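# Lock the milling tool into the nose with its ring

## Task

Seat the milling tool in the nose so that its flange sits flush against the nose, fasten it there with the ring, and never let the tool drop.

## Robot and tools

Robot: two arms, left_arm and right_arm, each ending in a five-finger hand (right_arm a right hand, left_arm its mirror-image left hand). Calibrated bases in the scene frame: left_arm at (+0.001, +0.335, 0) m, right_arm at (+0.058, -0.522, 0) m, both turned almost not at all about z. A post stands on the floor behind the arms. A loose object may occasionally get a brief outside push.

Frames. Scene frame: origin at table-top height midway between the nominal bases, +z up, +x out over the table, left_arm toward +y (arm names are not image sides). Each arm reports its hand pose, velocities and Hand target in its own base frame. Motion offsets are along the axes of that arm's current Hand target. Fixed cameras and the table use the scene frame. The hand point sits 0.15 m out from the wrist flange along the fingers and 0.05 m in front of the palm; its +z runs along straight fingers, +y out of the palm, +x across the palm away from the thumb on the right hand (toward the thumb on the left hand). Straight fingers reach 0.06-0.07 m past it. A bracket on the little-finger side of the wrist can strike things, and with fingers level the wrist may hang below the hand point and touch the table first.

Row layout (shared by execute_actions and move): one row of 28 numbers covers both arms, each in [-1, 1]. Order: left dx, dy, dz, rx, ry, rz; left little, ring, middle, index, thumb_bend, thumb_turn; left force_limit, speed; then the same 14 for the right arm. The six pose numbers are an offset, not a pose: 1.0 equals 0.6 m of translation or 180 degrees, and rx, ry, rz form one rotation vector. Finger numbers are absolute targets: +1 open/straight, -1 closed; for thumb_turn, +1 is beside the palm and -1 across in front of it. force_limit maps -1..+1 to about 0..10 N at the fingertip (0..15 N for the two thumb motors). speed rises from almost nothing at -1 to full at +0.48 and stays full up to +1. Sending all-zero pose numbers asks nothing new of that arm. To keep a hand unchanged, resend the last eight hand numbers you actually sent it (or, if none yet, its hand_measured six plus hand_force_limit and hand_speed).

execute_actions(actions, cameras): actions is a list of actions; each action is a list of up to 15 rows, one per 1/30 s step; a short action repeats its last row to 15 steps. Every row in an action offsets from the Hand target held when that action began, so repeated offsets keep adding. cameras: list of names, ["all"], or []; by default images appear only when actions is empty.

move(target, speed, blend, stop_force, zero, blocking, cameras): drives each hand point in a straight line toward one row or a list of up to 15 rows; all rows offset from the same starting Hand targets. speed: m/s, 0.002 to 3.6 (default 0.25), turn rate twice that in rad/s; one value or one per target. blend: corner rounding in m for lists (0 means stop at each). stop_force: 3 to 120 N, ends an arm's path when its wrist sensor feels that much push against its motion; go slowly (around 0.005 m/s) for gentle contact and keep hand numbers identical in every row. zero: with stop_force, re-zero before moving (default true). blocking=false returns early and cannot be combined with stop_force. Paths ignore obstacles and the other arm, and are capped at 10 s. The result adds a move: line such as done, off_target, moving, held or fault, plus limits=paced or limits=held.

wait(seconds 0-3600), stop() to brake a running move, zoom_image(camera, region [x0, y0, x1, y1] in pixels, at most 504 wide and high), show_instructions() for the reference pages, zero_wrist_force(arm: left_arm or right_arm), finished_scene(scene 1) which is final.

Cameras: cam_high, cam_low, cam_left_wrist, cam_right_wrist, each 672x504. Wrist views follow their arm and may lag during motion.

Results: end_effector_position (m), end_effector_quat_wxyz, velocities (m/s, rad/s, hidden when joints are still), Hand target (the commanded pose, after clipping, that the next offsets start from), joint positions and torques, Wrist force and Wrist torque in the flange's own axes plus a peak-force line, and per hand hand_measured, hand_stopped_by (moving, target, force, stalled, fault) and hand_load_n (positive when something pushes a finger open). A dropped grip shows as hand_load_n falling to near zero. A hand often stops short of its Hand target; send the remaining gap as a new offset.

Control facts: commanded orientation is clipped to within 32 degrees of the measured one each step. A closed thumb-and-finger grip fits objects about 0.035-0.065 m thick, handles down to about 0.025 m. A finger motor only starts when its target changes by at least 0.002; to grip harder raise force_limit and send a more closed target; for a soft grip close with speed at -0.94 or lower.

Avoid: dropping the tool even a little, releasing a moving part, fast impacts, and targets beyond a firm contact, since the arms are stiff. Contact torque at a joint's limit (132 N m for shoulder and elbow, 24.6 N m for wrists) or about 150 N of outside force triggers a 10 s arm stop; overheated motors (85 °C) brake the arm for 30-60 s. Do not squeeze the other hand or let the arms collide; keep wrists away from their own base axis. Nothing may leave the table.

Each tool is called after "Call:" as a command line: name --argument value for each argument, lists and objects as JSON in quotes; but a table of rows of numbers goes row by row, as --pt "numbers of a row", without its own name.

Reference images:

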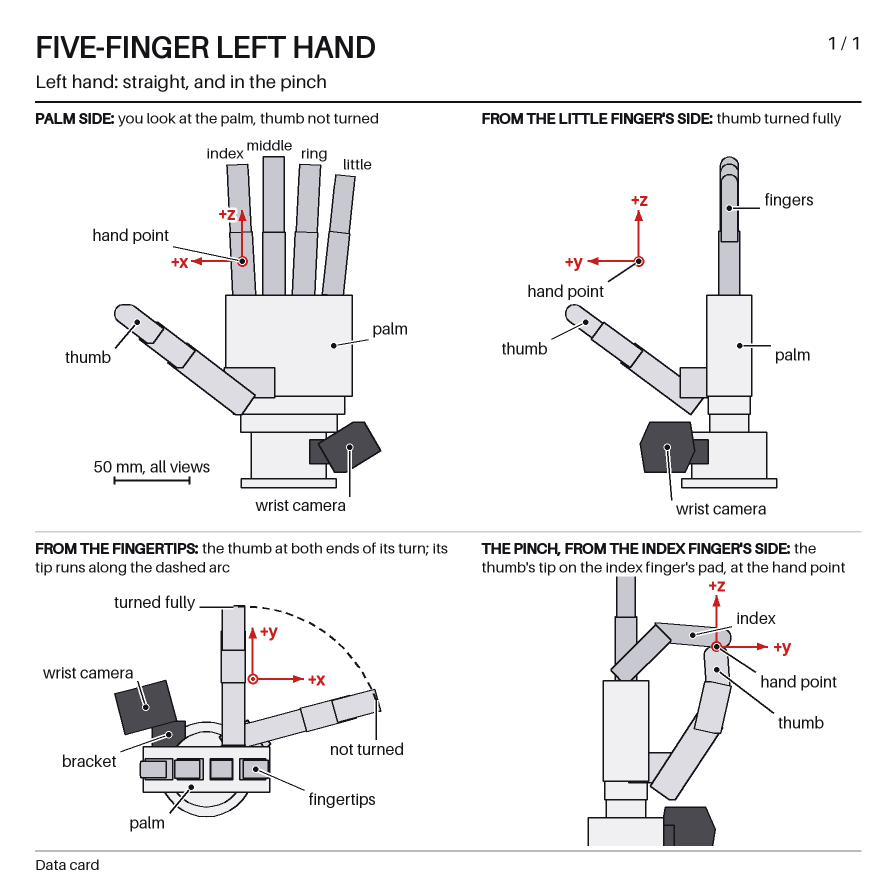

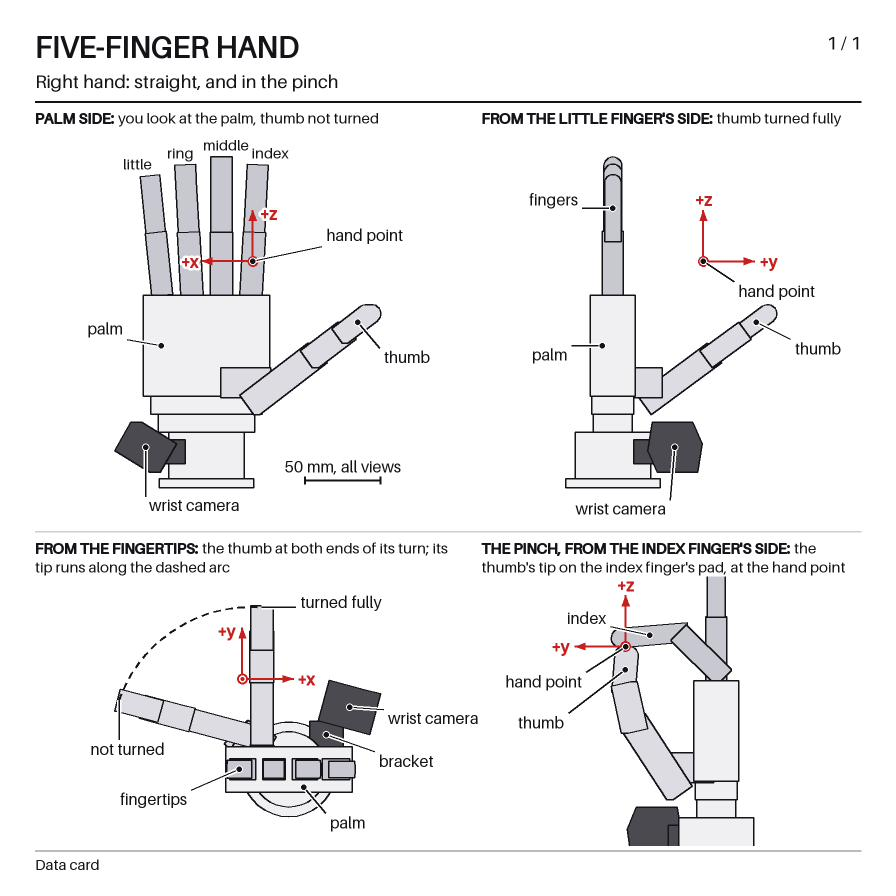

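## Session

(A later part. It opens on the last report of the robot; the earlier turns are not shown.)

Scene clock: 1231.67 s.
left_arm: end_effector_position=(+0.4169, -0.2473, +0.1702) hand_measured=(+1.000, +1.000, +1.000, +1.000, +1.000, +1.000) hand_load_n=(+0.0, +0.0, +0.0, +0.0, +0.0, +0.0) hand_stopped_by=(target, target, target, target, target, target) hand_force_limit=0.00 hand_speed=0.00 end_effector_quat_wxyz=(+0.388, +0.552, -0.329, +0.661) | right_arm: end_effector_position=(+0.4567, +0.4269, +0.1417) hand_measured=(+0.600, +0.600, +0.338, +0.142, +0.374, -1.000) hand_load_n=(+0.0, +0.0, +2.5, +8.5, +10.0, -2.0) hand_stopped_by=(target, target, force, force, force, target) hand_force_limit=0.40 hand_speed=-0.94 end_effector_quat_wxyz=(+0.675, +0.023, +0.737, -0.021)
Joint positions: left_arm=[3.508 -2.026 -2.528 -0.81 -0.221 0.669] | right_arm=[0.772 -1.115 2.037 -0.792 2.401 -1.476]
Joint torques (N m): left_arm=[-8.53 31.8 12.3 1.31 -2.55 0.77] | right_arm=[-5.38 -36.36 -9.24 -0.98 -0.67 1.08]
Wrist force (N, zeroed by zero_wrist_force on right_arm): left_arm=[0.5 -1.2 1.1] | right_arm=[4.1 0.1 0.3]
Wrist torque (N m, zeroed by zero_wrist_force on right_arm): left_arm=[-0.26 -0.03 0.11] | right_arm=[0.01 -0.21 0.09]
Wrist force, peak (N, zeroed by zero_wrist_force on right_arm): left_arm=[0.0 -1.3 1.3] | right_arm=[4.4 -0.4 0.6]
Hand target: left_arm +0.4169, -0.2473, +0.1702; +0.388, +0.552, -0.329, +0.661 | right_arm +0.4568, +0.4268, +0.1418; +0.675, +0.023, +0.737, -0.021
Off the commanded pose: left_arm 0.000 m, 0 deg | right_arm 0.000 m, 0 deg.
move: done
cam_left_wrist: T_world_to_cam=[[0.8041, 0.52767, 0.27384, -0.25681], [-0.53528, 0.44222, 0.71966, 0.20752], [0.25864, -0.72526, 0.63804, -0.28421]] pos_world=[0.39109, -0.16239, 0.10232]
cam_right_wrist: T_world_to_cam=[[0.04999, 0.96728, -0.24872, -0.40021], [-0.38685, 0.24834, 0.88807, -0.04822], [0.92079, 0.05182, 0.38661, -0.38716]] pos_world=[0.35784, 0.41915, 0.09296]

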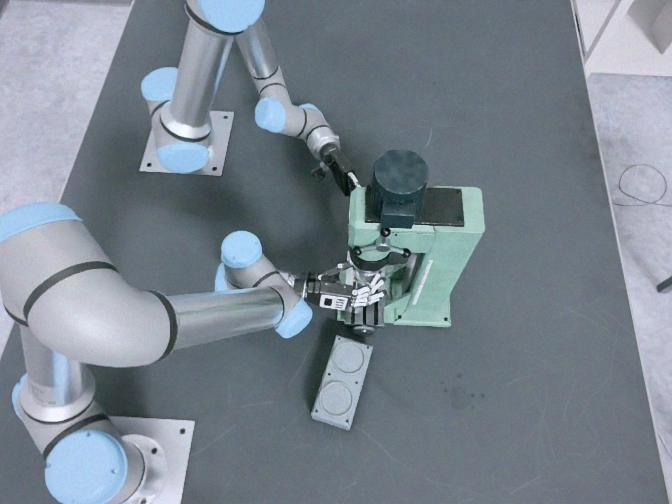

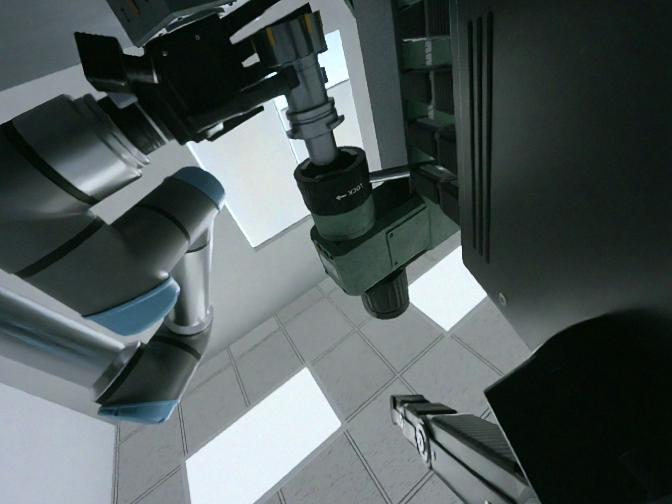

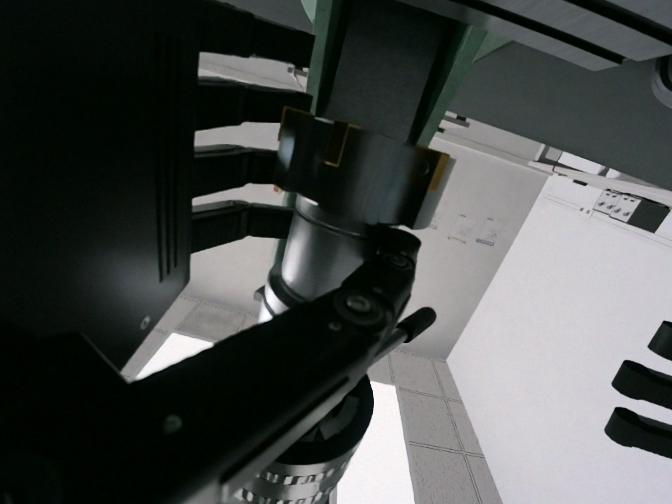

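Call:
zoom_image --camera "cam_right_wrist" --region '[280, 340, 440, 504]'

Call:
zoom_image --camera "cam_right_wrist" --region '[250, 90, 470, 310]'

Scaled by 3.073 from the camera's image (finer frame: 960x720).

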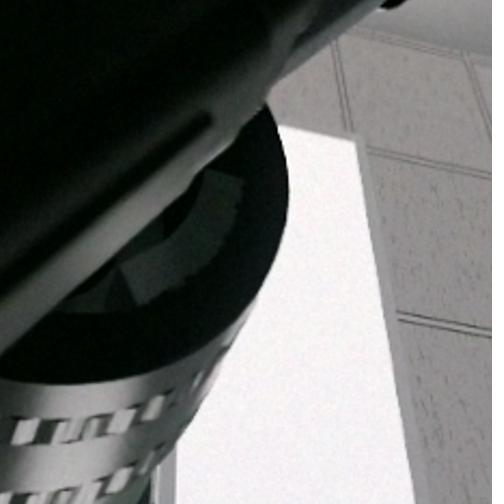

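Scaled by 2.291 from the camera's image (finer frame: 960x720).

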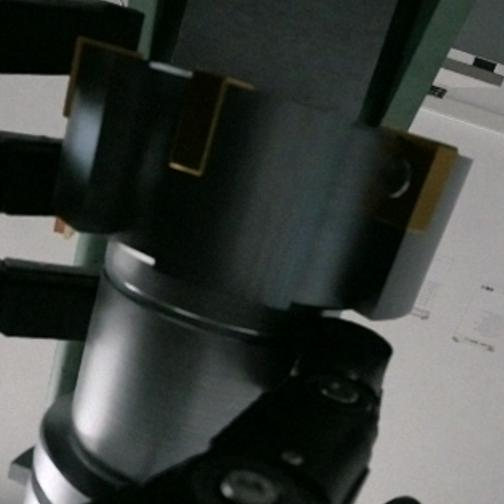

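Call:
move --target '[0,0,0,0,0,0, 1,1,1,1,1,1,0,0, -0.0005,0.0023,0.0053,0,0,0, 0.6,0.6,-0.5,-0.65,-0.65,-1,0.4,-0.94]' --speed 0.02 --cameras '["cam_high","cam_left_wrist","cam_right_wrist"]'

Call:
zoom_image --camera "cam_left_wrist" --region '[285, 105, 365, 185]'

Call:
zoom_image --camera "cam_high" --region '[345, 245, 395, 295]'

Call:
zoom_image --camera "cam_right_wrist" --region '[280, 340, 440, 504]'

Scene clock: 1288.57 s.
left_arm: end_effector_position=(+0.4169, -0.2473, +0.1702) hand_measured=(+1.000, +1.000, +1.000, +1.000, +1.000, +1.000) hand_load_n=(+0.5, +0.0, +0.0, +0.0, -0.5, +0.0) hand_stopped_by=(target, target, target, target, target, target) hand_force_limit=0.00 hand_speed=0.00 end_effector_quat_wxyz=(+0.388, +0.552, -0.329, +0.661) | right_arm: end_effector_position=(+0.4601, +0.4280, +0.1417) hand_measured=(+0.600, +0.600, +0.338, +0.142, +0.374, -1.000) hand_load_n=(+0.0, +0.0, +2.5, +9.0, +10.0, -2.0) hand_stopped_by=(target, target, force, force, force, target) hand_force_limit=0.40 hand_speed=-0.94 end_effector_quat_wxyz=(+0.675, +0.023, +0.737, -0.021)
Joint positions: left_arm=[3.508 -2.026 -2.528 -0.81 -0.221 0.669] | right_arm=[0.769 -1.111 2.029 -0.789 2.397 -1.476]
Joint torques (N m): left_arm=[-8.66 32.03 12.48 1.49 -2.56 0.18] | right_arm=[6.52 -39 -8.83 -1.08 0.82 -0.8]
Wrist force (N, zeroed by zero_wrist_force on right_arm): left_arm=[0.5 -1.2 1.1] | right_arm=[3.9 0.1 0.2]
Wrist torque (N m, zeroed by zero_wrist_force on right_arm): left_arm=[-0.27 -0.03 0.11] | right_arm=[0.02 -0.16 0.10]
Wrist force, peak (N, zeroed by zero_wrist_force on right_arm): left_arm=[0.4 -1.5 1.3] | right_arm=[4.4 -0.2 -0.2]
Hand target: left_arm +0.4169, -0.2473, +0.1702; +0.388, +0.552, -0.329, +0.661 | right_arm +0.4600, +0.4280, +0.1418; +0.675, +0.023, +0.737, -0.021
Off the commanded pose: left_arm 0.000 m, 0 deg | right_arm 0.000 m, 0 deg.
move: done
cam_left_wrist: T_world_to_cam=[[0.8041, 0.52767, 0.27384, -0.25681], [-0.53528, 0.44222, 0.71966, 0.20752], [0.25864, -0.72526, 0.63804, -0.28421]] pos_world=[0.39109, -0.16239, 0.10232]
cam_right_wrist: T_world_to_cam=[[0.04994, 0.96725, -0.24885, -0.4014], [-0.38683, 0.24844, 0.88806, -0.04722], [0.9208, 0.05191, 0.38657, -0.39038]] pos_world=[0.36124, 0.42025, 0.09296]

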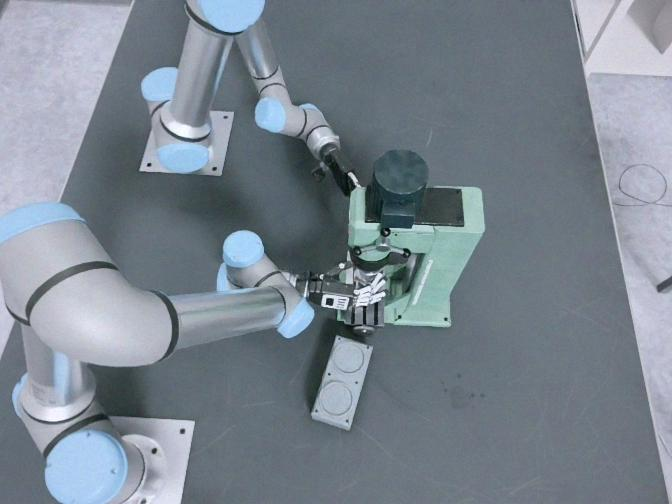

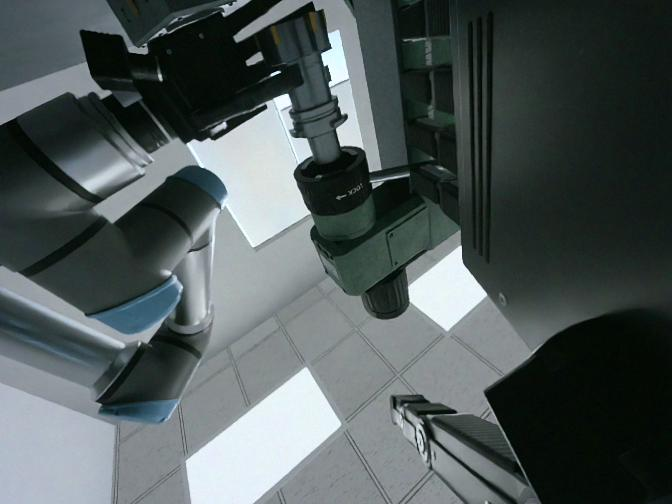

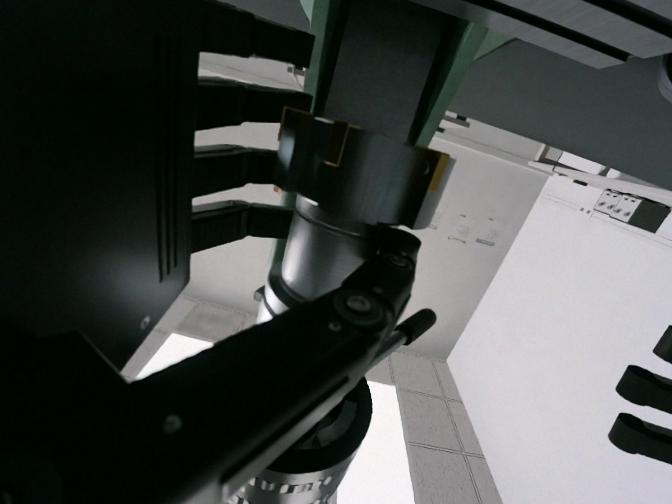

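Scaled by 6.300 from the camera's image (finer frame: 960x720).

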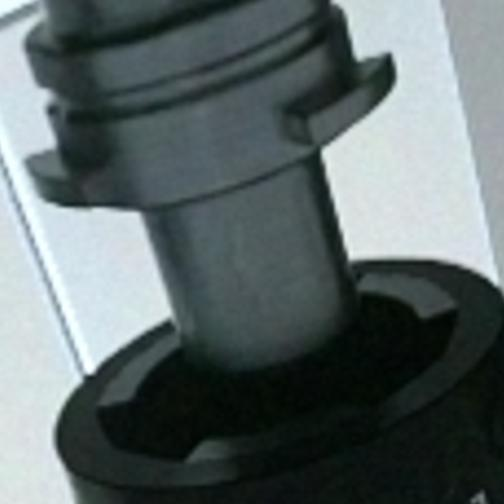

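Scaled by 10.080 from the camera's image (finer frame: 960x720).

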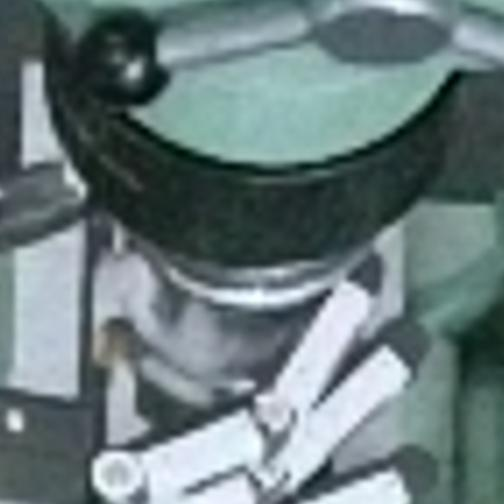

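Scaled by 3.073 from the camera's image (finer frame: 960x720).

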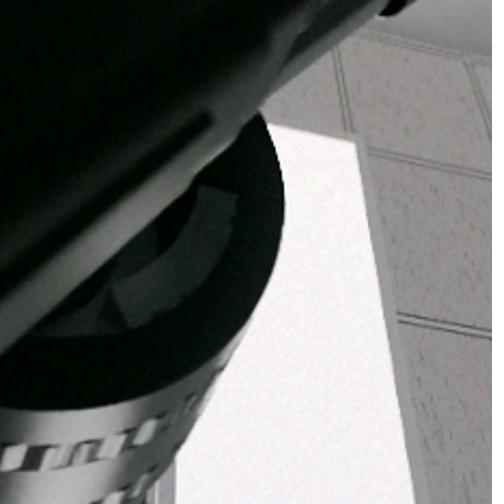

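Call:
zoom_image --camera "cam_left_wrist" --region '[285, 80, 345, 140]'

Call:
zoom_image --camera "cam_left_wrist" --region '[285, 160, 385, 260]'

Call:
zoom_image --camera "cam_left_wrist" --region '[300, 120, 350, 170]'

Scaled by 8.400 from the camera's image (finer frame: 960x720).

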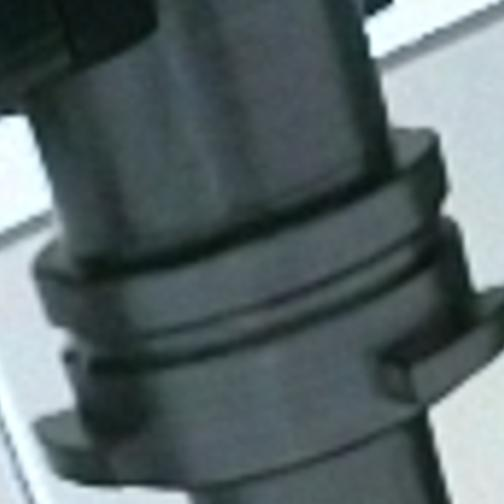

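Scaled by 5.040 from the camera's image (finer frame: 960x720).

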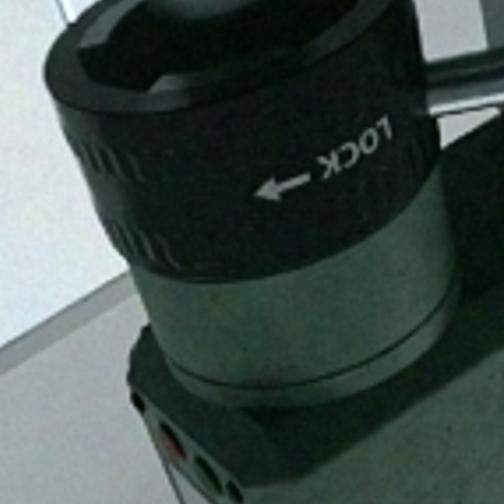

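Scaled by 10.080 from the camera's image (finer frame: 960x720).

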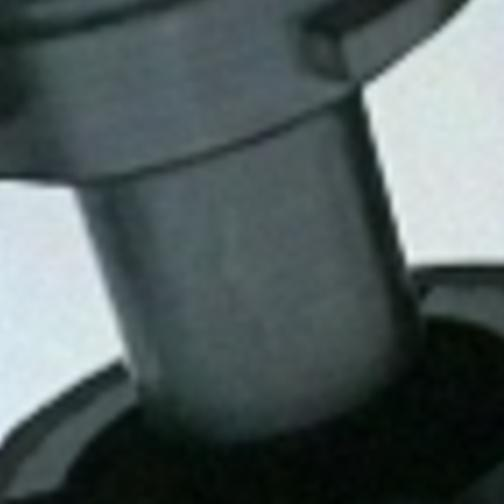

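Call:
zoom_image --camera "cam_left_wrist" --region '[284, 100, 354, 150]'

Call:
zoom_image --camera "cam_left_wrist" --region '[288, 140, 372, 190]'

Scaled by 7.200 from the camera's image (finer frame: 960x720).

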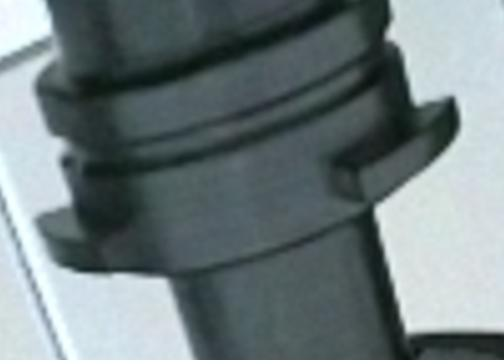

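Scaled by 6.000 from the camera's image (finer frame: 960x720).

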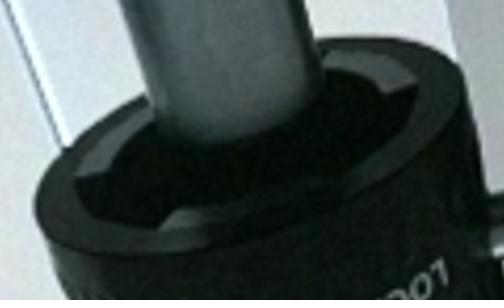

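Call:
move --target '[-0.0197,-0.1632,0.105,-0.2134,0.0015,-0.0379, 1,1,1,1,1,1,0,0, 0,0,0,0,0,0, 0.6,0.6,-0.5,-0.65,-0.65,-1,0.4,-0.94]' --speed 0.1 --cameras '["cam_high","cam_low","cam_left_wrist"]'

Call:
zoom_image --camera "cam_left_wrist" --region '[280, 80, 400, 200]'

Scene clock: 1378.30 s.
left_arm: end_effector_position=(+0.4719, -0.2518, +0.1699) hand_measured=(+1.000, +1.000, +1.000, +1.000, +1.000, +1.000) hand_load_n=(+0.0, +0.0, +0.0, +0.0, +0.0, +0.0) hand_stopped_by=(target, target, target, target, target, target) hand_force_limit=0.00 hand_speed=0.00 end_effector_quat_wxyz=(+0.489, +0.493, -0.410, +0.592) | right_arm: end_effector_position=(+0.4600, +0.4280, +0.1418) hand_measured=(+0.600, +0.600, +0.338, +0.142, +0.374, -1.000) hand_load_n=(+0.0, +0.0, +2.5, +8.5, +9.5, -2.0) hand_stopped_by=(target, target, force, force, force, target) hand_force_limit=0.40 hand_speed=-0.94 end_effector_quat_wxyz=(+0.675, +0.023, +0.737, -0.021)
Joint positions: left_arm=[3.411 -2.425 -2.141 0.286 -0.197 -0.436] | right_arm=[0.769 -1.111 2.029 -0.789 2.398 -1.476]
Joint torques (N m): left_arm=[0.03 35.82 6.14 2.13 -1.33 -0.42] | right_arm=[8.55 -41.94 -9.22 -4.12 1.11 0.22]
Wrist force (N, zeroed by zero_wrist_force on right_arm): left_arm=[0.3 -1.4 1.2] | right_arm=[4.0 0.3 0.2]
Wrist torque (N m, zeroed by zero_wrist_force on right_arm): left_arm=[-0.35 -0.03 -0.06] | right_arm=[0.04 -0.19 0.11]
Wrist force, peak (N, zeroed by zero_wrist_force on right_arm): left_arm=[0.7 -3.0 1.9] | right_arm=[4.4 0.2 0.1]
Hand target: left_arm +0.4719, -0.2518, +0.1699; +0.489, +0.493, -0.410, +0.592 (not the last commanded pose) | right_arm +0.4600, +0.4280, +0.1418; +0.675, +0.023, +0.737, -0.021
Off the commanded pose: left_arm 0.062 m, 21 deg | right_arm 0.000 m, 0 deg.
FORCE FAULT: contact force on the left arm reached its limit, and that arm stopped. The contact can be on any part of that arm, not only on its tool. That arm's remaining commands of this call were not run. That arm is still stopped at the end of this call. That arm stays stopped for about 10 more seconds. Until then a move that you send moves the other arm only, and its call returns only when the move has ended. Once the stop has ended, the next robot result says so. If the stop ends while you think or write, that arm runs what you send next, counted from a new Hand target: where the arm stands when the stop ends. While its stop runs, that arm, its gripper or tool too, takes no new command. Until it ends, the stop uses up actions while you think or wait. An arm that is not stopped still takes commands.
move: fault (left_arm)
cam_left_wrist: T_world_to_cam=[[0.92871, 0.25224, 0.27178, -0.42636], [-0.3702, 0.58932, 0.71809, 0.19857], [0.02097, -0.76751, 0.64069, -0.20046]] pos_world=[0.47368, -0.16334, 0.10172]

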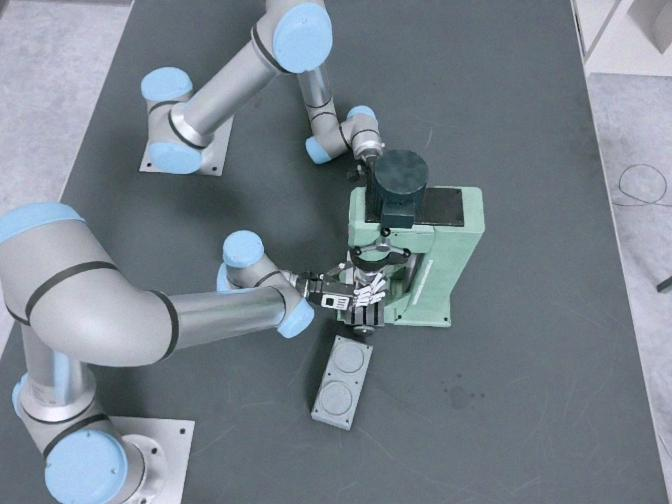

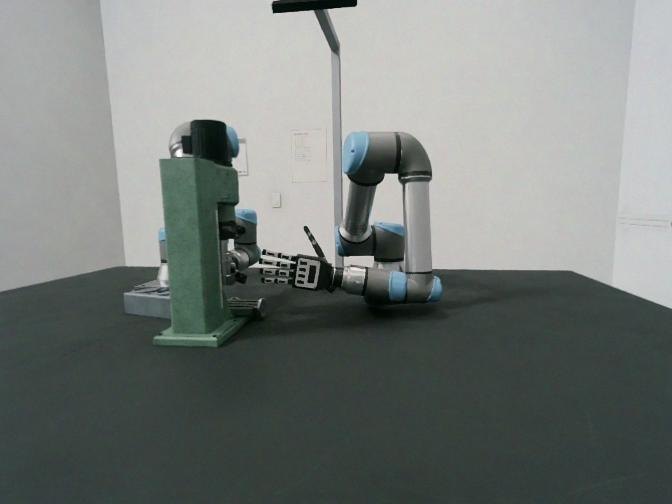

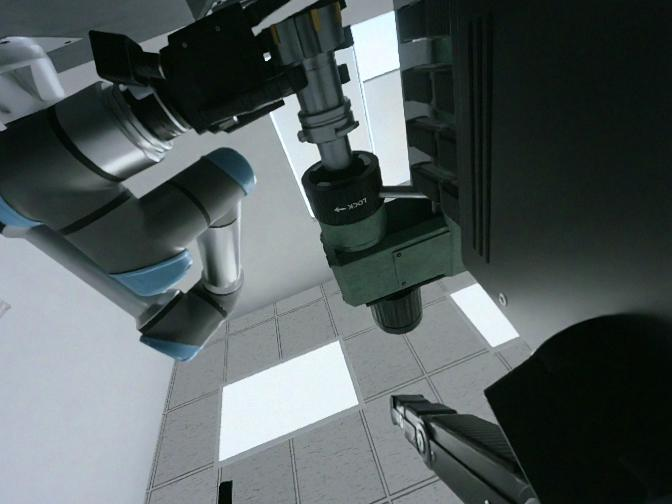

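Scaled by 4.200 from the camera's image (finer frame: 960x720).

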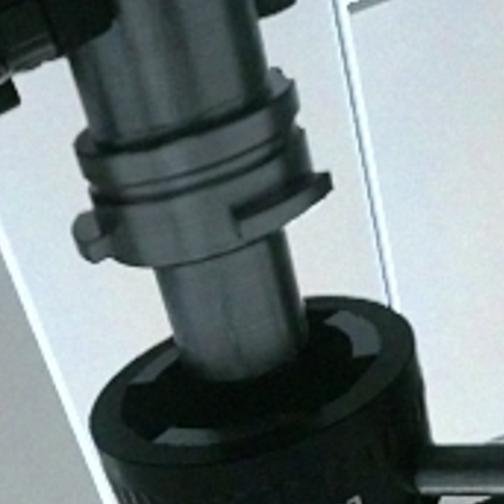

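Call:
wait --seconds 2 --cameras '[]'

Scene clock: 1415.43 s.
left_arm: end_effector_position=(+0.4719, -0.2518, +0.1699) hand_measured=(+1.000, +1.000, +1.000, +1.000, +1.000, +1.000) hand_load_n=(-0.5, +0.0, +0.0, +0.0, +0.0, +0.0) hand_stopped_by=(target, target, target, target, target, target) hand_force_limit=0.00 hand_speed=0.00 end_effector_quat_wxyz=(+0.489, +0.493, -0.410, +0.592) | right_arm: end_effector_position=(+0.4600, +0.4280, +0.1418) hand_measured=(+0.600, +0.600, +0.338, +0.142, +0.374, -1.000) hand_load_n=(+0.0, +0.5, +2.5, +9.0, +10.0, -1.5) hand_stopped_by=(target, target, force, force, force, target) hand_force_limit=0.40 hand_speed=-0.94 end_effector_quat_wxyz=(+0.675, +0.023, +0.737, -0.021)
Joint positions: left_arm=[3.411 -2.425 -2.141 0.286 -0.197 -0.436] | right_arm=[0.769 -1.111 2.029 -0.789 2.398 -1.476]
Joint torques (N m): left_arm=[0.4 35.92 4.93 1.98 -1.36 0.13] | right_arm=[8.02 -41.89 -8.73 -3.92 0.99 -0.43]
Wrist force (N, zeroed by zero_wrist_force on right_arm): left_arm=[0.1 -1.6 1.3] | right_arm=[4.2 0.2 0.1]
Wrist torque (N m, zeroed by zero_wrist_force on right_arm): left_arm=[-0.39 -0.03 -0.05] | right_arm=[0.03 -0.20 0.11]
Wrist force, peak (N, zeroed by zero_wrist_force on right_arm): left_arm=[0.0 -1.7 1.5] | right_arm=[4.3 0.2 0.1]
Hand target: left_arm +0.4719, -0.2518, +0.1699; +0.489, +0.493, -0.410, +0.592 (not the last commanded pose) | right_arm +0.4600, +0.4280, +0.1418; +0.675, +0.023, +0.737, -0.021
Off the commanded pose: left_arm 0.062 m, 21 deg | right_arm 0.000 m, 0 deg.
FORCE FAULT, CONTINUED: the left arm's stop, for the force fault that an earlier result reported, is over. The rest of the stop counts as 19 of the actions that you can send in this scene. That arm's target is now where it stood when the stop ended, not its last command. That arm accepts commands again.
wait: 2.00 s; at rest from the start

Call:
move --target '[0.033,0,0.006,0,0,0, 1,1,1,1,1,1,0,0, 0,0,0,0,0,0, 0.6,0.6,-0.5,-0.65,-0.65,-1,0.4,-0.94]' --speed 0.03 --cameras '["cam_low","cam_left_wrist"]'

Call:
zoom_image --camera "cam_left_wrist" --region '[280, 70, 400, 190]'

Scene clock: 1462.47 s.
left_arm: end_effector_position=(+0.4719, -0.2519, +0.1901) hand_measured=(+1.000, +1.000, +1.000, +1.000, +1.000, +1.000) hand_load_n=(+0.0, +0.0, -0.5, +0.0, +0.0, +0.0) hand_stopped_by=(target, target, target, target, target, target) hand_force_limit=0.00 hand_speed=0.00 end_effector_quat_wxyz=(+0.489, +0.493, -0.410, +0.592) | right_arm: end_effector_position=(+0.4600, +0.4280, +0.1418) hand_measured=(+0.600, +0.600, +0.338, +0.142, +0.374, -1.000) hand_load_n=(+0.0, +0.0, +2.5, +8.5, +10.0, -2.0) hand_stopped_by=(target, target, force, force, force, target) hand_force_limit=0.40 hand_speed=-0.94 end_effector_quat_wxyz=(+0.675, +0.023, +0.737, -0.021)
Joint positions: left_arm=[3.411 -2.369 -2.156 0.244 -0.197 -0.435] | right_arm=[0.769 -1.111 2.029 -0.789 2.398 -1.476]
Joint torques (N m): left_arm=[-6.59 25.33 7.02 3.23 -0.23 2.22] | right_arm=[8.16 -42.14 -9.28 -3.93 0.96 -0.63]
Wrist force (N, zeroed by zero_wrist_force on right_arm): left_arm=[0.5 -1.3 1.1] | right_arm=[3.9 0.2 0.1]
Wrist torque (N m, zeroed by zero_wrist_force on right_arm): left_arm=[-0.32 -0.09 -0.03] | right_arm=[0.03 -0.17 0.11]
Wrist force, peak (N, zeroed by zero_wrist_force on right_arm): left_arm=[0.1 -1.6 1.5] | right_arm=[4.3 0.1 0.1]
Hand target: left_arm +0.4719, -0.2519, +0.1900; +0.489, +0.493, -0.410, +0.592 | right_arm +0.4600, +0.4280, +0.1418; +0.675, +0.023, +0.737, -0.021
Off the commanded pose: left_arm 0.000 m, 0 deg | right_arm 0.000 m, 0 deg.
move: done
cam_left_wrist: T_world_to_cam=[[0.92876, 0.25224, 0.27163, -0.43173], [-0.37009, 0.58932, 0.71814, 0.18403], [0.02107, -0.76751, 0.64069, -0.21353]] pos_world=[0.47358, -0.16343, 0.12192]

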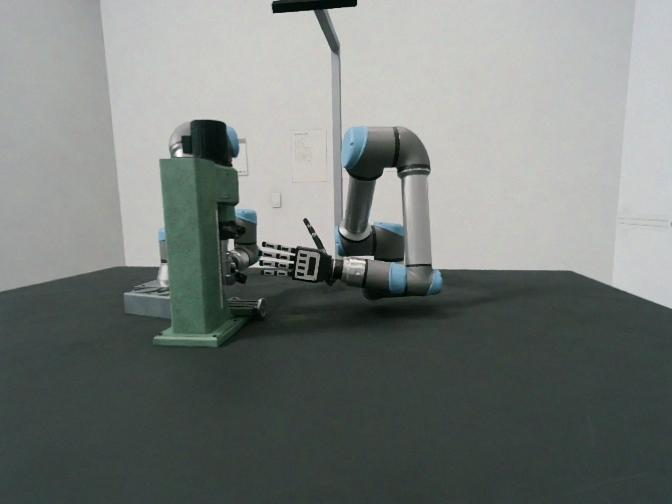

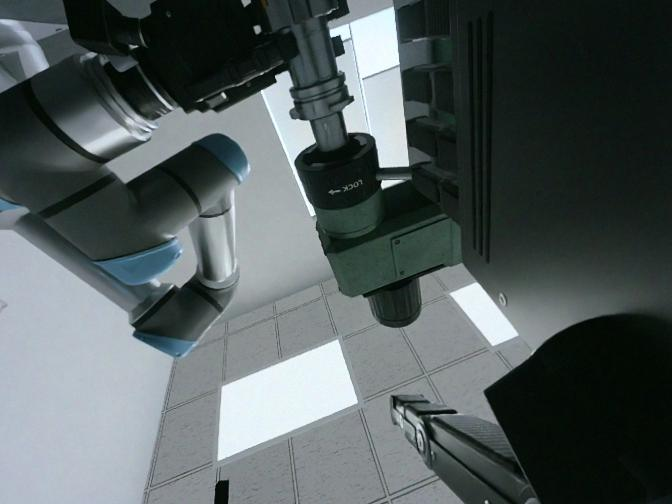

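Scaled by 4.200 from the camera's image (finer frame: 960x720).

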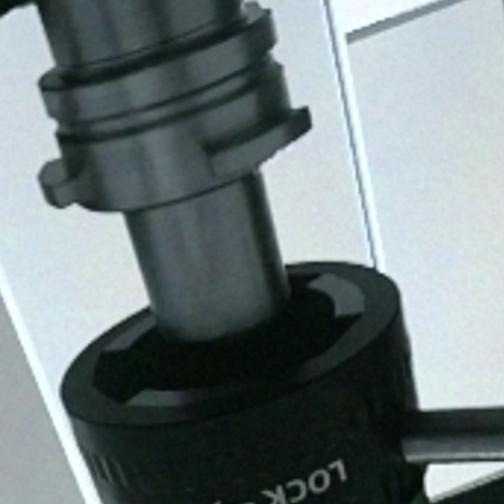

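Call:
move --target '[0,0,0,0,0,0, 1,1,1,1,1,1,0,0, -0.0498,0,-0.0044,0,0,0, 0.6,0.6,-0.5,-0.65,-0.65,-1,0.4,-0.94]' --speed 0.012 --stop_force 5 --cameras '["cam_high","cam_low","cam_left_wrist","cam_right_wrist"]'

Call:
zoom_image --camera "cam_left_wrist" --region '[280, 70, 400, 190]'

Scene clock: 1484.20 s.
left_arm: end_effector_position=(+0.4719, -0.2519, +0.1900) hand_measured=(+1.000, +1.000, +1.000, +1.000, +1.000, +1.000) hand_load_n=(+0.0, +0.0, +0.0, +0.0, -0.5, +0.0) hand_stopped_by=(target, target, target, target, target, target) hand_force_limit=0.00 hand_speed=0.00 end_effector_quat_wxyz=(+0.489, +0.493, -0.410, +0.592) | right_arm: end_effector_position=(+0.4600, +0.4280, +0.1718) hand_measured=(+0.600, +0.600, +0.338, +0.142, +0.374, -1.000) hand_load_n=(+0.0, +0.0, +2.5, +8.0, +10.0, -2.5) hand_stopped_by=(target, target, force, force, force, target) hand_force_limit=0.40 hand_speed=-0.94 end_effector_quat_wxyz=(+0.675, +0.023, +0.737, -0.021)
Joint positions: left_arm=[3.411 -2.369 -2.156 0.245 -0.197 -0.436] | right_arm=[0.769 -1.172 2.012 -0.712 2.398 -1.476]
Joint torques (N m): left_arm=[-7.12 25.86 12.93 3.31 -0.31 -1.24] | right_arm=[7.41 -22.1 -13.25 -4.21 1.69 0.46]
Wrist force (N, zeroed by zero_wrist_force on right_arm): left_arm=[0.5 -1.1 1.2] | right_arm=[3.5 0.5 -0.5]
Wrist torque (N m, zeroed by zero_wrist_force on right_arm): left_arm=[-0.29 -0.09 -0.03] | right_arm=[0.10 -0.15 0.11]
Wrist force, peak (N, zeroed by zero_wrist_force on right_arm): left_arm=[0.6 -1.6 1.5] | right_arm=[5.1 0.1 0.1]
Hand target: left_arm +0.4719, -0.2519, +0.1900; +0.489, +0.493, -0.410, +0.592 | right_arm +0.4600, +0.4280, +0.1718; +0.675, +0.023, +0.737, -0.021
Off the commanded pose: left_arm 0.000 m, 0 deg | right_arm 0.000 m, 0 deg.
move: done
cam_left_wrist: T_world_to_cam=[[0.92871, 0.25224, 0.27178, -0.43182], [-0.3702, 0.58932, 0.71809, 0.18412], [0.02097, -0.76751, 0.64069, -0.21348]] pos_world=[0.47368, -0.16343, 0.12192]
cam_right_wrist: T_world_to_cam=[[0.05001, 0.96729, -0.24871, -0.39396], [-0.38693, 0.24833, 0.88804, -0.07391], [0.92075, 0.05182, 0.38669, -0.40188]] pos_world=[0.36114, 0.42025, 0.12306]

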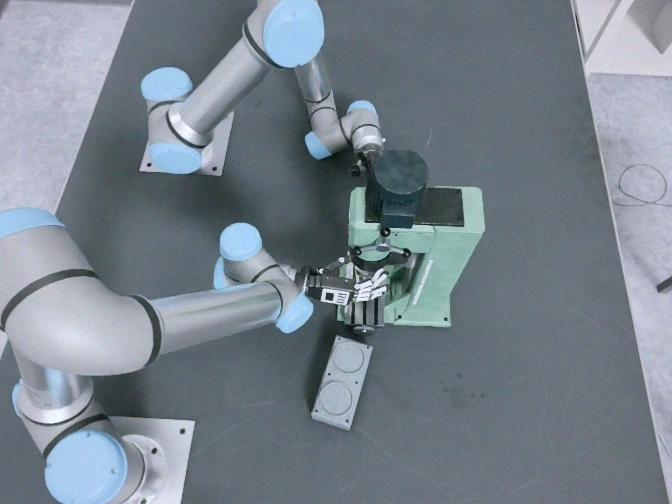

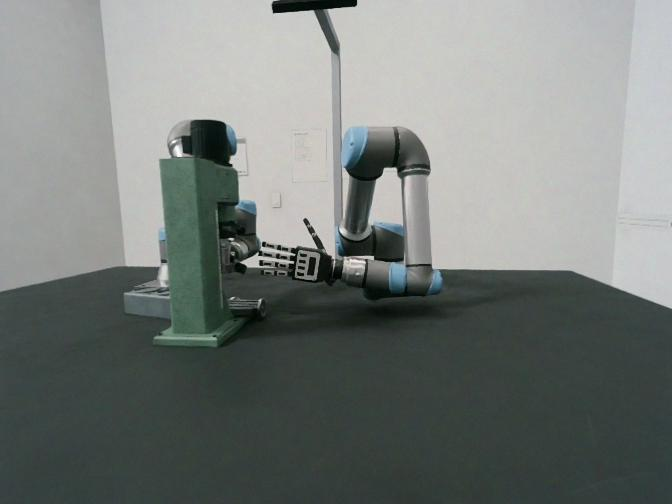

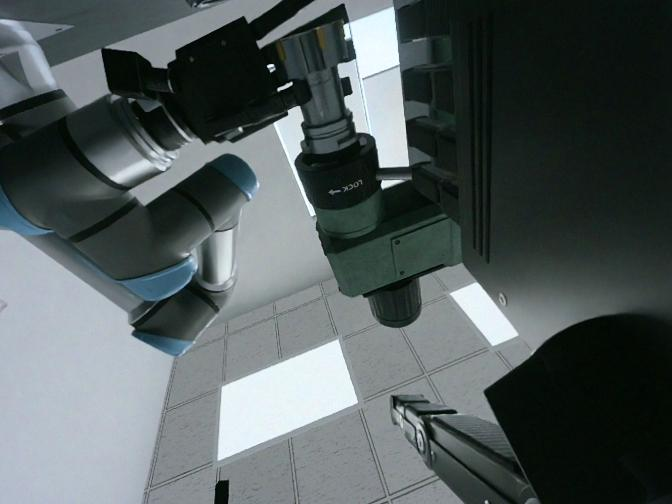

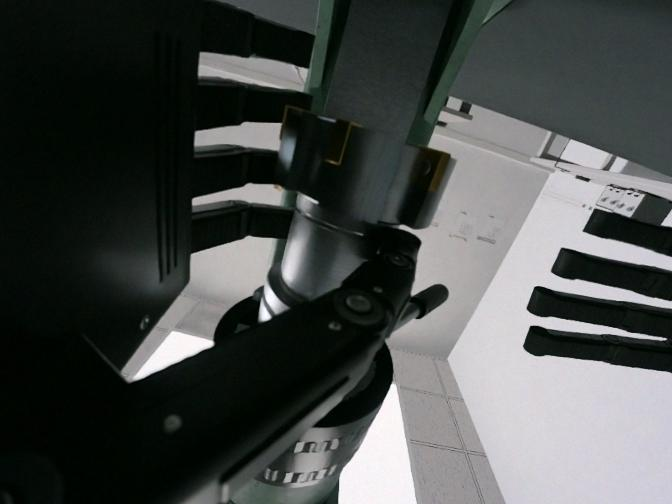

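Scaled by 4.200 from the camera's image (finer frame: 960x720).

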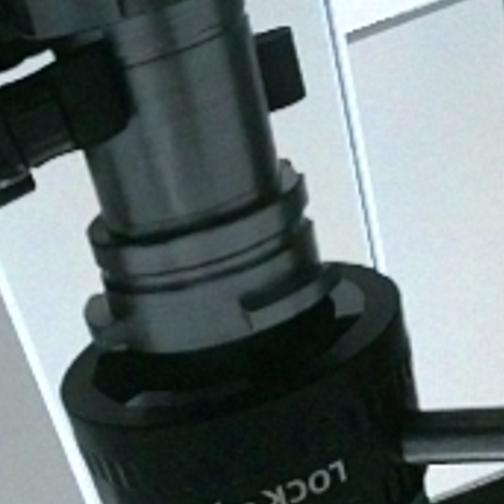

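Call:
zoom_image --camera "cam_left_wrist" --region '[290, 110, 390, 180]'

Scaled by 5.040 from the camera's image (finer frame: 960x720).

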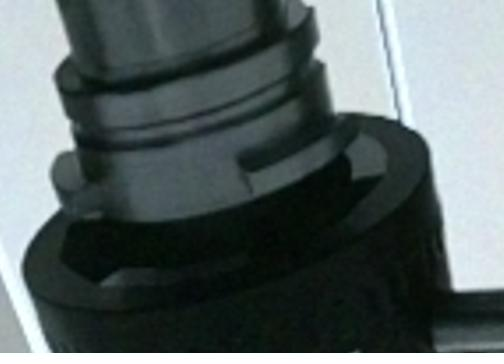

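Call:
move --target '[0,0,0,0,0,0, 1,1,1,1,1,1,0,0, 0,0,0,0,0,0, 0.6,0.6,-0.5,-0.65,-0.65,-1,0.4,-0.94]' --cameras '[]'

Call:
move --target '[0,0,0,0,0,0, 1,1,1,1,1,1,0,0, -0.0332,0,-0.0029,0,0,0, 0.6,0.6,-0.5,-0.65,-0.65,-1,0.4,-0.94]' --speed 0.008 --stop_force 4 --cameras '["cam_left_wrist","cam_right_wrist"]'

Call:
zoom_image --camera "cam_left_wrist" --region '[290, 110, 390, 180]'

Scene clock: 1507.57 s.
left_arm: end_effector_position=(+0.4719, -0.2519, +0.1900) hand_measured=(+1.000, +1.000, +1.000, +1.000, +1.000, +1.000) hand_load_n=(+0.0, +0.0, -0.5, +0.0, +0.0, +0.0) hand_stopped_by=(target, target, target, target, target, target) hand_force_limit=0.00 hand_speed=0.00 end_effector_quat_wxyz=(+0.489, +0.493, -0.410, +0.592) | right_arm: end_effector_position=(+0.4600, +0.4280, +0.1718) hand_measured=(+0.600, +0.600, +0.338, +0.142, +0.374, -1.000) hand_load_n=(+0.0, +0.0, +2.5, +8.0, +10.0, -2.5) hand_stopped_by=(target, target, force, force, force, target) hand_force_limit=0.40 hand_speed=-0.94 end_effector_quat_wxyz=(+0.675, +0.023, +0.737, -0.021)
Joint positions: left_arm=[3.411 -2.369 -2.156 0.245 -0.197 -0.436] | right_arm=[0.769 -1.172 2.012 -0.712 2.398 -1.476]
Joint torques (N m): left_arm=[-6.05 26.81 12.5 3.29 -0.37 -0.96] | right_arm=[4.03 -22.56 -12.64 -4.17 1.67 0.44]
Wrist force (N, zeroed by zero_wrist_force on right_arm): left_arm=[0.6 -1.3 1.0] | right_arm=[4.3 0.6 -0.6]
Wrist torque (N m, zeroed by zero_wrist_force on right_arm): left_arm=[-0.30 -0.12 -0.02] | right_arm=[0.11 -0.16 0.11]
Wrist force, peak (N, zeroed by zero_wrist_force on right_arm): left_arm=[0.6 -1.7 1.3] | right_arm=[4.4 0.6 -0.3]
Hand target: left_arm +0.4719, -0.2519, +0.1900; +0.489, +0.493, -0.410, +0.592 | right_arm +0.4600, +0.4280, +0.1718; +0.675, +0.023, +0.737, -0.021
Off the commanded pose: left_arm 0.000 m, 0 deg | right_arm 0.000 m, 0 deg.
move: done

Scene clock: 1510.87 s.
left_arm: end_effector_position=(+0.4719, -0.2519, +0.1900) hand_measured=(+1.000, +1.000, +1.000, +1.000, +1.000, +1.000) hand_load_n=(+0.0, +0.0, +0.0, +0.0, +0.0, +0.0) hand_stopped_by=(target, target, target, target, target, target) hand_force_limit=0.00 hand_speed=0.00 end_effector_quat_wxyz=(+0.489, +0.493, -0.410, +0.592) | right_arm: end_effector_position=(+0.4600, +0.4280, +0.1894) hand_measured=(+0.600, +0.600, +0.338, +0.142, +0.374, -1.000) hand_load_n=(+0.0, +0.0, +2.0, +7.0, +10.5, -3.0) hand_stopped_by=(target, target, force, force, force, target) hand_force_limit=0.40 hand_speed=-0.94 end_effector_quat_wxyz=(+0.675, +0.023, +0.737, -0.021)
Joint positions: left_arm=[3.411 -2.369 -2.156 0.245 -0.197 -0.436] | right_arm=[0.769 -1.205 2 -0.666 2.398 -1.476]
Joint torques (N m): left_arm=[-5.15 26.65 12.41 3.23 -0.55 -0.66] | right_arm=[6.61 -20.43 -11.8 -3.65 1.67 -0.82]
Wrist force (N, zeroed by zero_wrist_force on right_arm): left_arm=[0.5 -1.3 0.9] | right_arm=[1.0 -0.2 -4.5]
Wrist torque (N m, zeroed by zero_wrist_force on right_arm): left_arm=[-0.30 -0.08 -0.04] | right_arm=[0.17 0.11 0.00]
Wrist force, peak (N, zeroed by zero_wrist_force on right_arm): left_arm=[0.8 -1.7 1.2] | right_arm=[8.7 0.3 -2.0]
Hand target: left_arm +0.4719, -0.2519, +0.1900; +0.489, +0.493, -0.410, +0.592 | right_arm +0.4600, +0.4280, +0.1894; +0.675, +0.023, +0.737, -0.021 (not the last commanded pose)
Off the commanded pose: left_arm 0.000 m, 0 deg | right_arm 0.002 m, 0 deg.
move: contact (right_arm)
cam_left_wrist: T_world_to_cam=[[0.92871, 0.25224, 0.27178, -0.43182], [-0.3702, 0.58932, 0.71809, 0.18412], [0.02097, -0.76751, 0.64069, -0.21348]] pos_world=[0.47368, -0.16343, 0.12192]
cam_right_wrist: T_world_to_cam=[[0.0499, 0.96728, -0.24875, -0.38954], [-0.38687, 0.24834, 0.88806, -0.08957], [0.92078, 0.05192, 0.3866, -0.40873]] pos_world=[0.36114, 0.42025, 0.14066]

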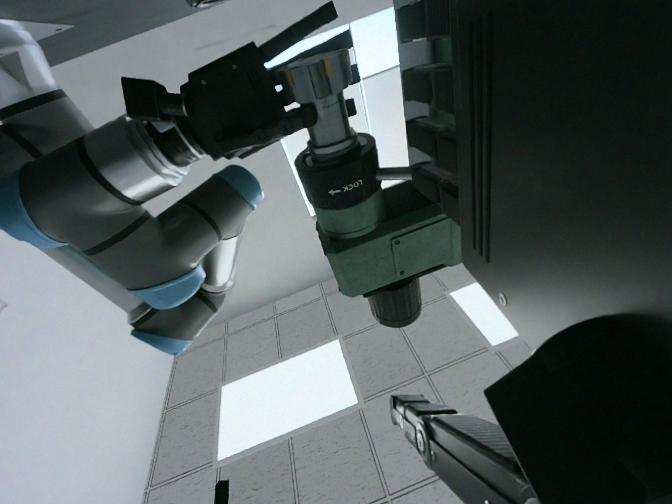

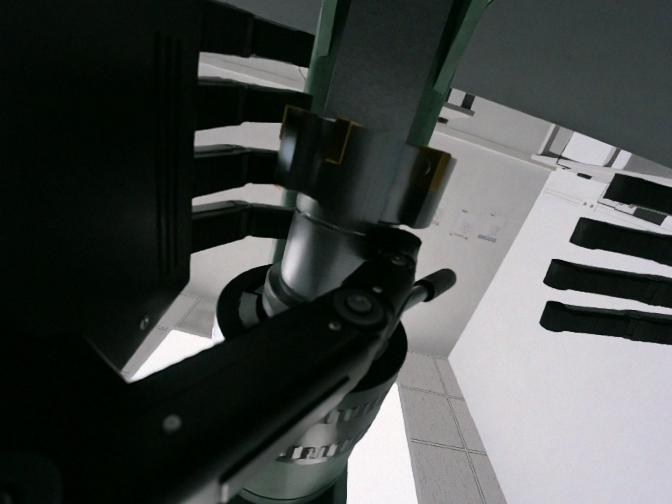

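Scaled by 5.040 from the camera's image (finer frame: 960x720).

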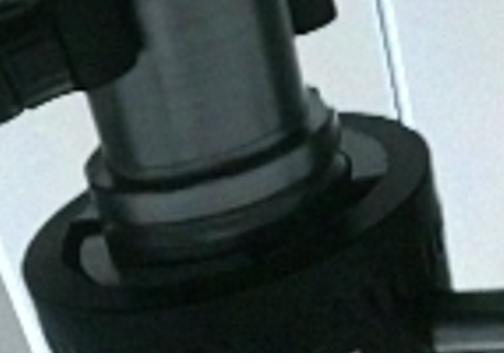

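Call:
zoom_image --camera "cam_left_wrist" --region '[292, 140, 342, 180]'

Call:
zoom_image --camera "cam_left_wrist" --region '[335, 120, 385, 170]'

Call:
zoom_image --camera "cam_right_wrist" --region '[200, 240, 420, 460]'

Scaled by 10.080 from the camera's image (finer frame: 960x720).

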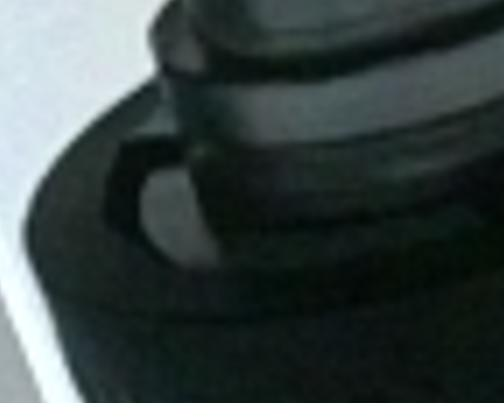

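Scaled by 10.080 from the camera's image (finer frame: 960x720).

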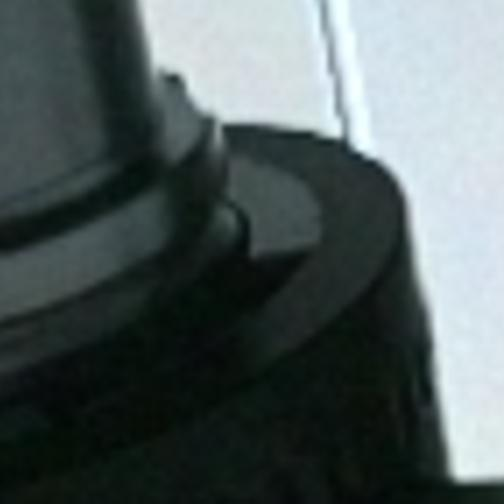

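Scaled by 2.291 from the camera's image (finer frame: 960x720).

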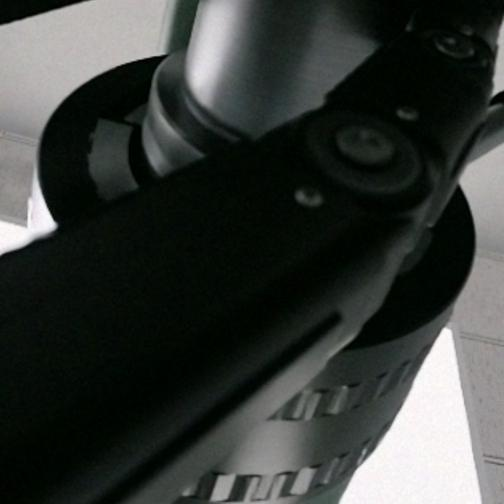

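Call:
move --target '[0,0,0,0,0,0, 1,1,1,1,1,1,0,0, 0,0,-0.0008,0,0,0, 0.6,0.6,-0.5,-0.65,-0.65,-1,0.4,-0.94]' --speed 0.005 --cameras '[]'

Scene clock: 1533.83 s.
left_arm: end_effector_position=(+0.4719, -0.2519, +0.1900) hand_measured=(+1.000, +1.000, +1.000, +1.000, +1.000, +1.000) hand_load_n=(+0.0, +0.0, +0.0, +0.0, -0.5, +0.0) hand_stopped_by=(target, target, target, target, target, target) hand_force_limit=0.00 hand_speed=0.00 end_effector_quat_wxyz=(+0.489, +0.493, -0.410, +0.592) | right_arm: end_effector_position=(+0.4595, +0.4281, +0.1894) hand_measured=(+0.600, +0.600, +0.338, +0.142, +0.374, -1.000) hand_load_n=(+0.5, +0.0, +2.5, +8.5, +10.0, -2.5) hand_stopped_by=(target, target, force, force, force, target) hand_force_limit=0.40 hand_speed=-0.94 end_effector_quat_wxyz=(+0.675, +0.023, +0.737, -0.021)
Joint positions: left_arm=[3.411 -2.369 -2.156 0.245 -0.197 -0.436] | right_arm=[0.77 -1.205 2 -0.666 2.399 -1.476]
Joint torques (N m): left_arm=[-4 27.14 11.87 3.18 -0.67 -0.32] | right_arm=[1.42 -40.52 -16.94 0.78 0.06 1.01]
Wrist force (N, zeroed by zero_wrist_force on right_arm): left_arm=[0.7 -1.6 1.1] | right_arm=[4.4 0.7 0.0]
Wrist torque (N m, zeroed by zero_wrist_force on right_arm): left_arm=[-0.35 -0.12 -0.01] | right_arm=[0.09 -0.19 0.13]
Wrist force, peak (N, zeroed by zero_wrist_force on right_arm): left_arm=[0.5 -1.6 1.5] | right_arm=[4.9 0.7 0.0]
Hand target: left_arm +0.4719, -0.2519, +0.1900; +0.489, +0.493, -0.410, +0.592 | right_arm +0.4595, +0.4281, +0.1894; +0.675, +0.023, +0.737, -0.021
Off the commanded pose: left_arm 0.000 m, 0 deg | right_arm 0.000 m, 0 deg.
move: done


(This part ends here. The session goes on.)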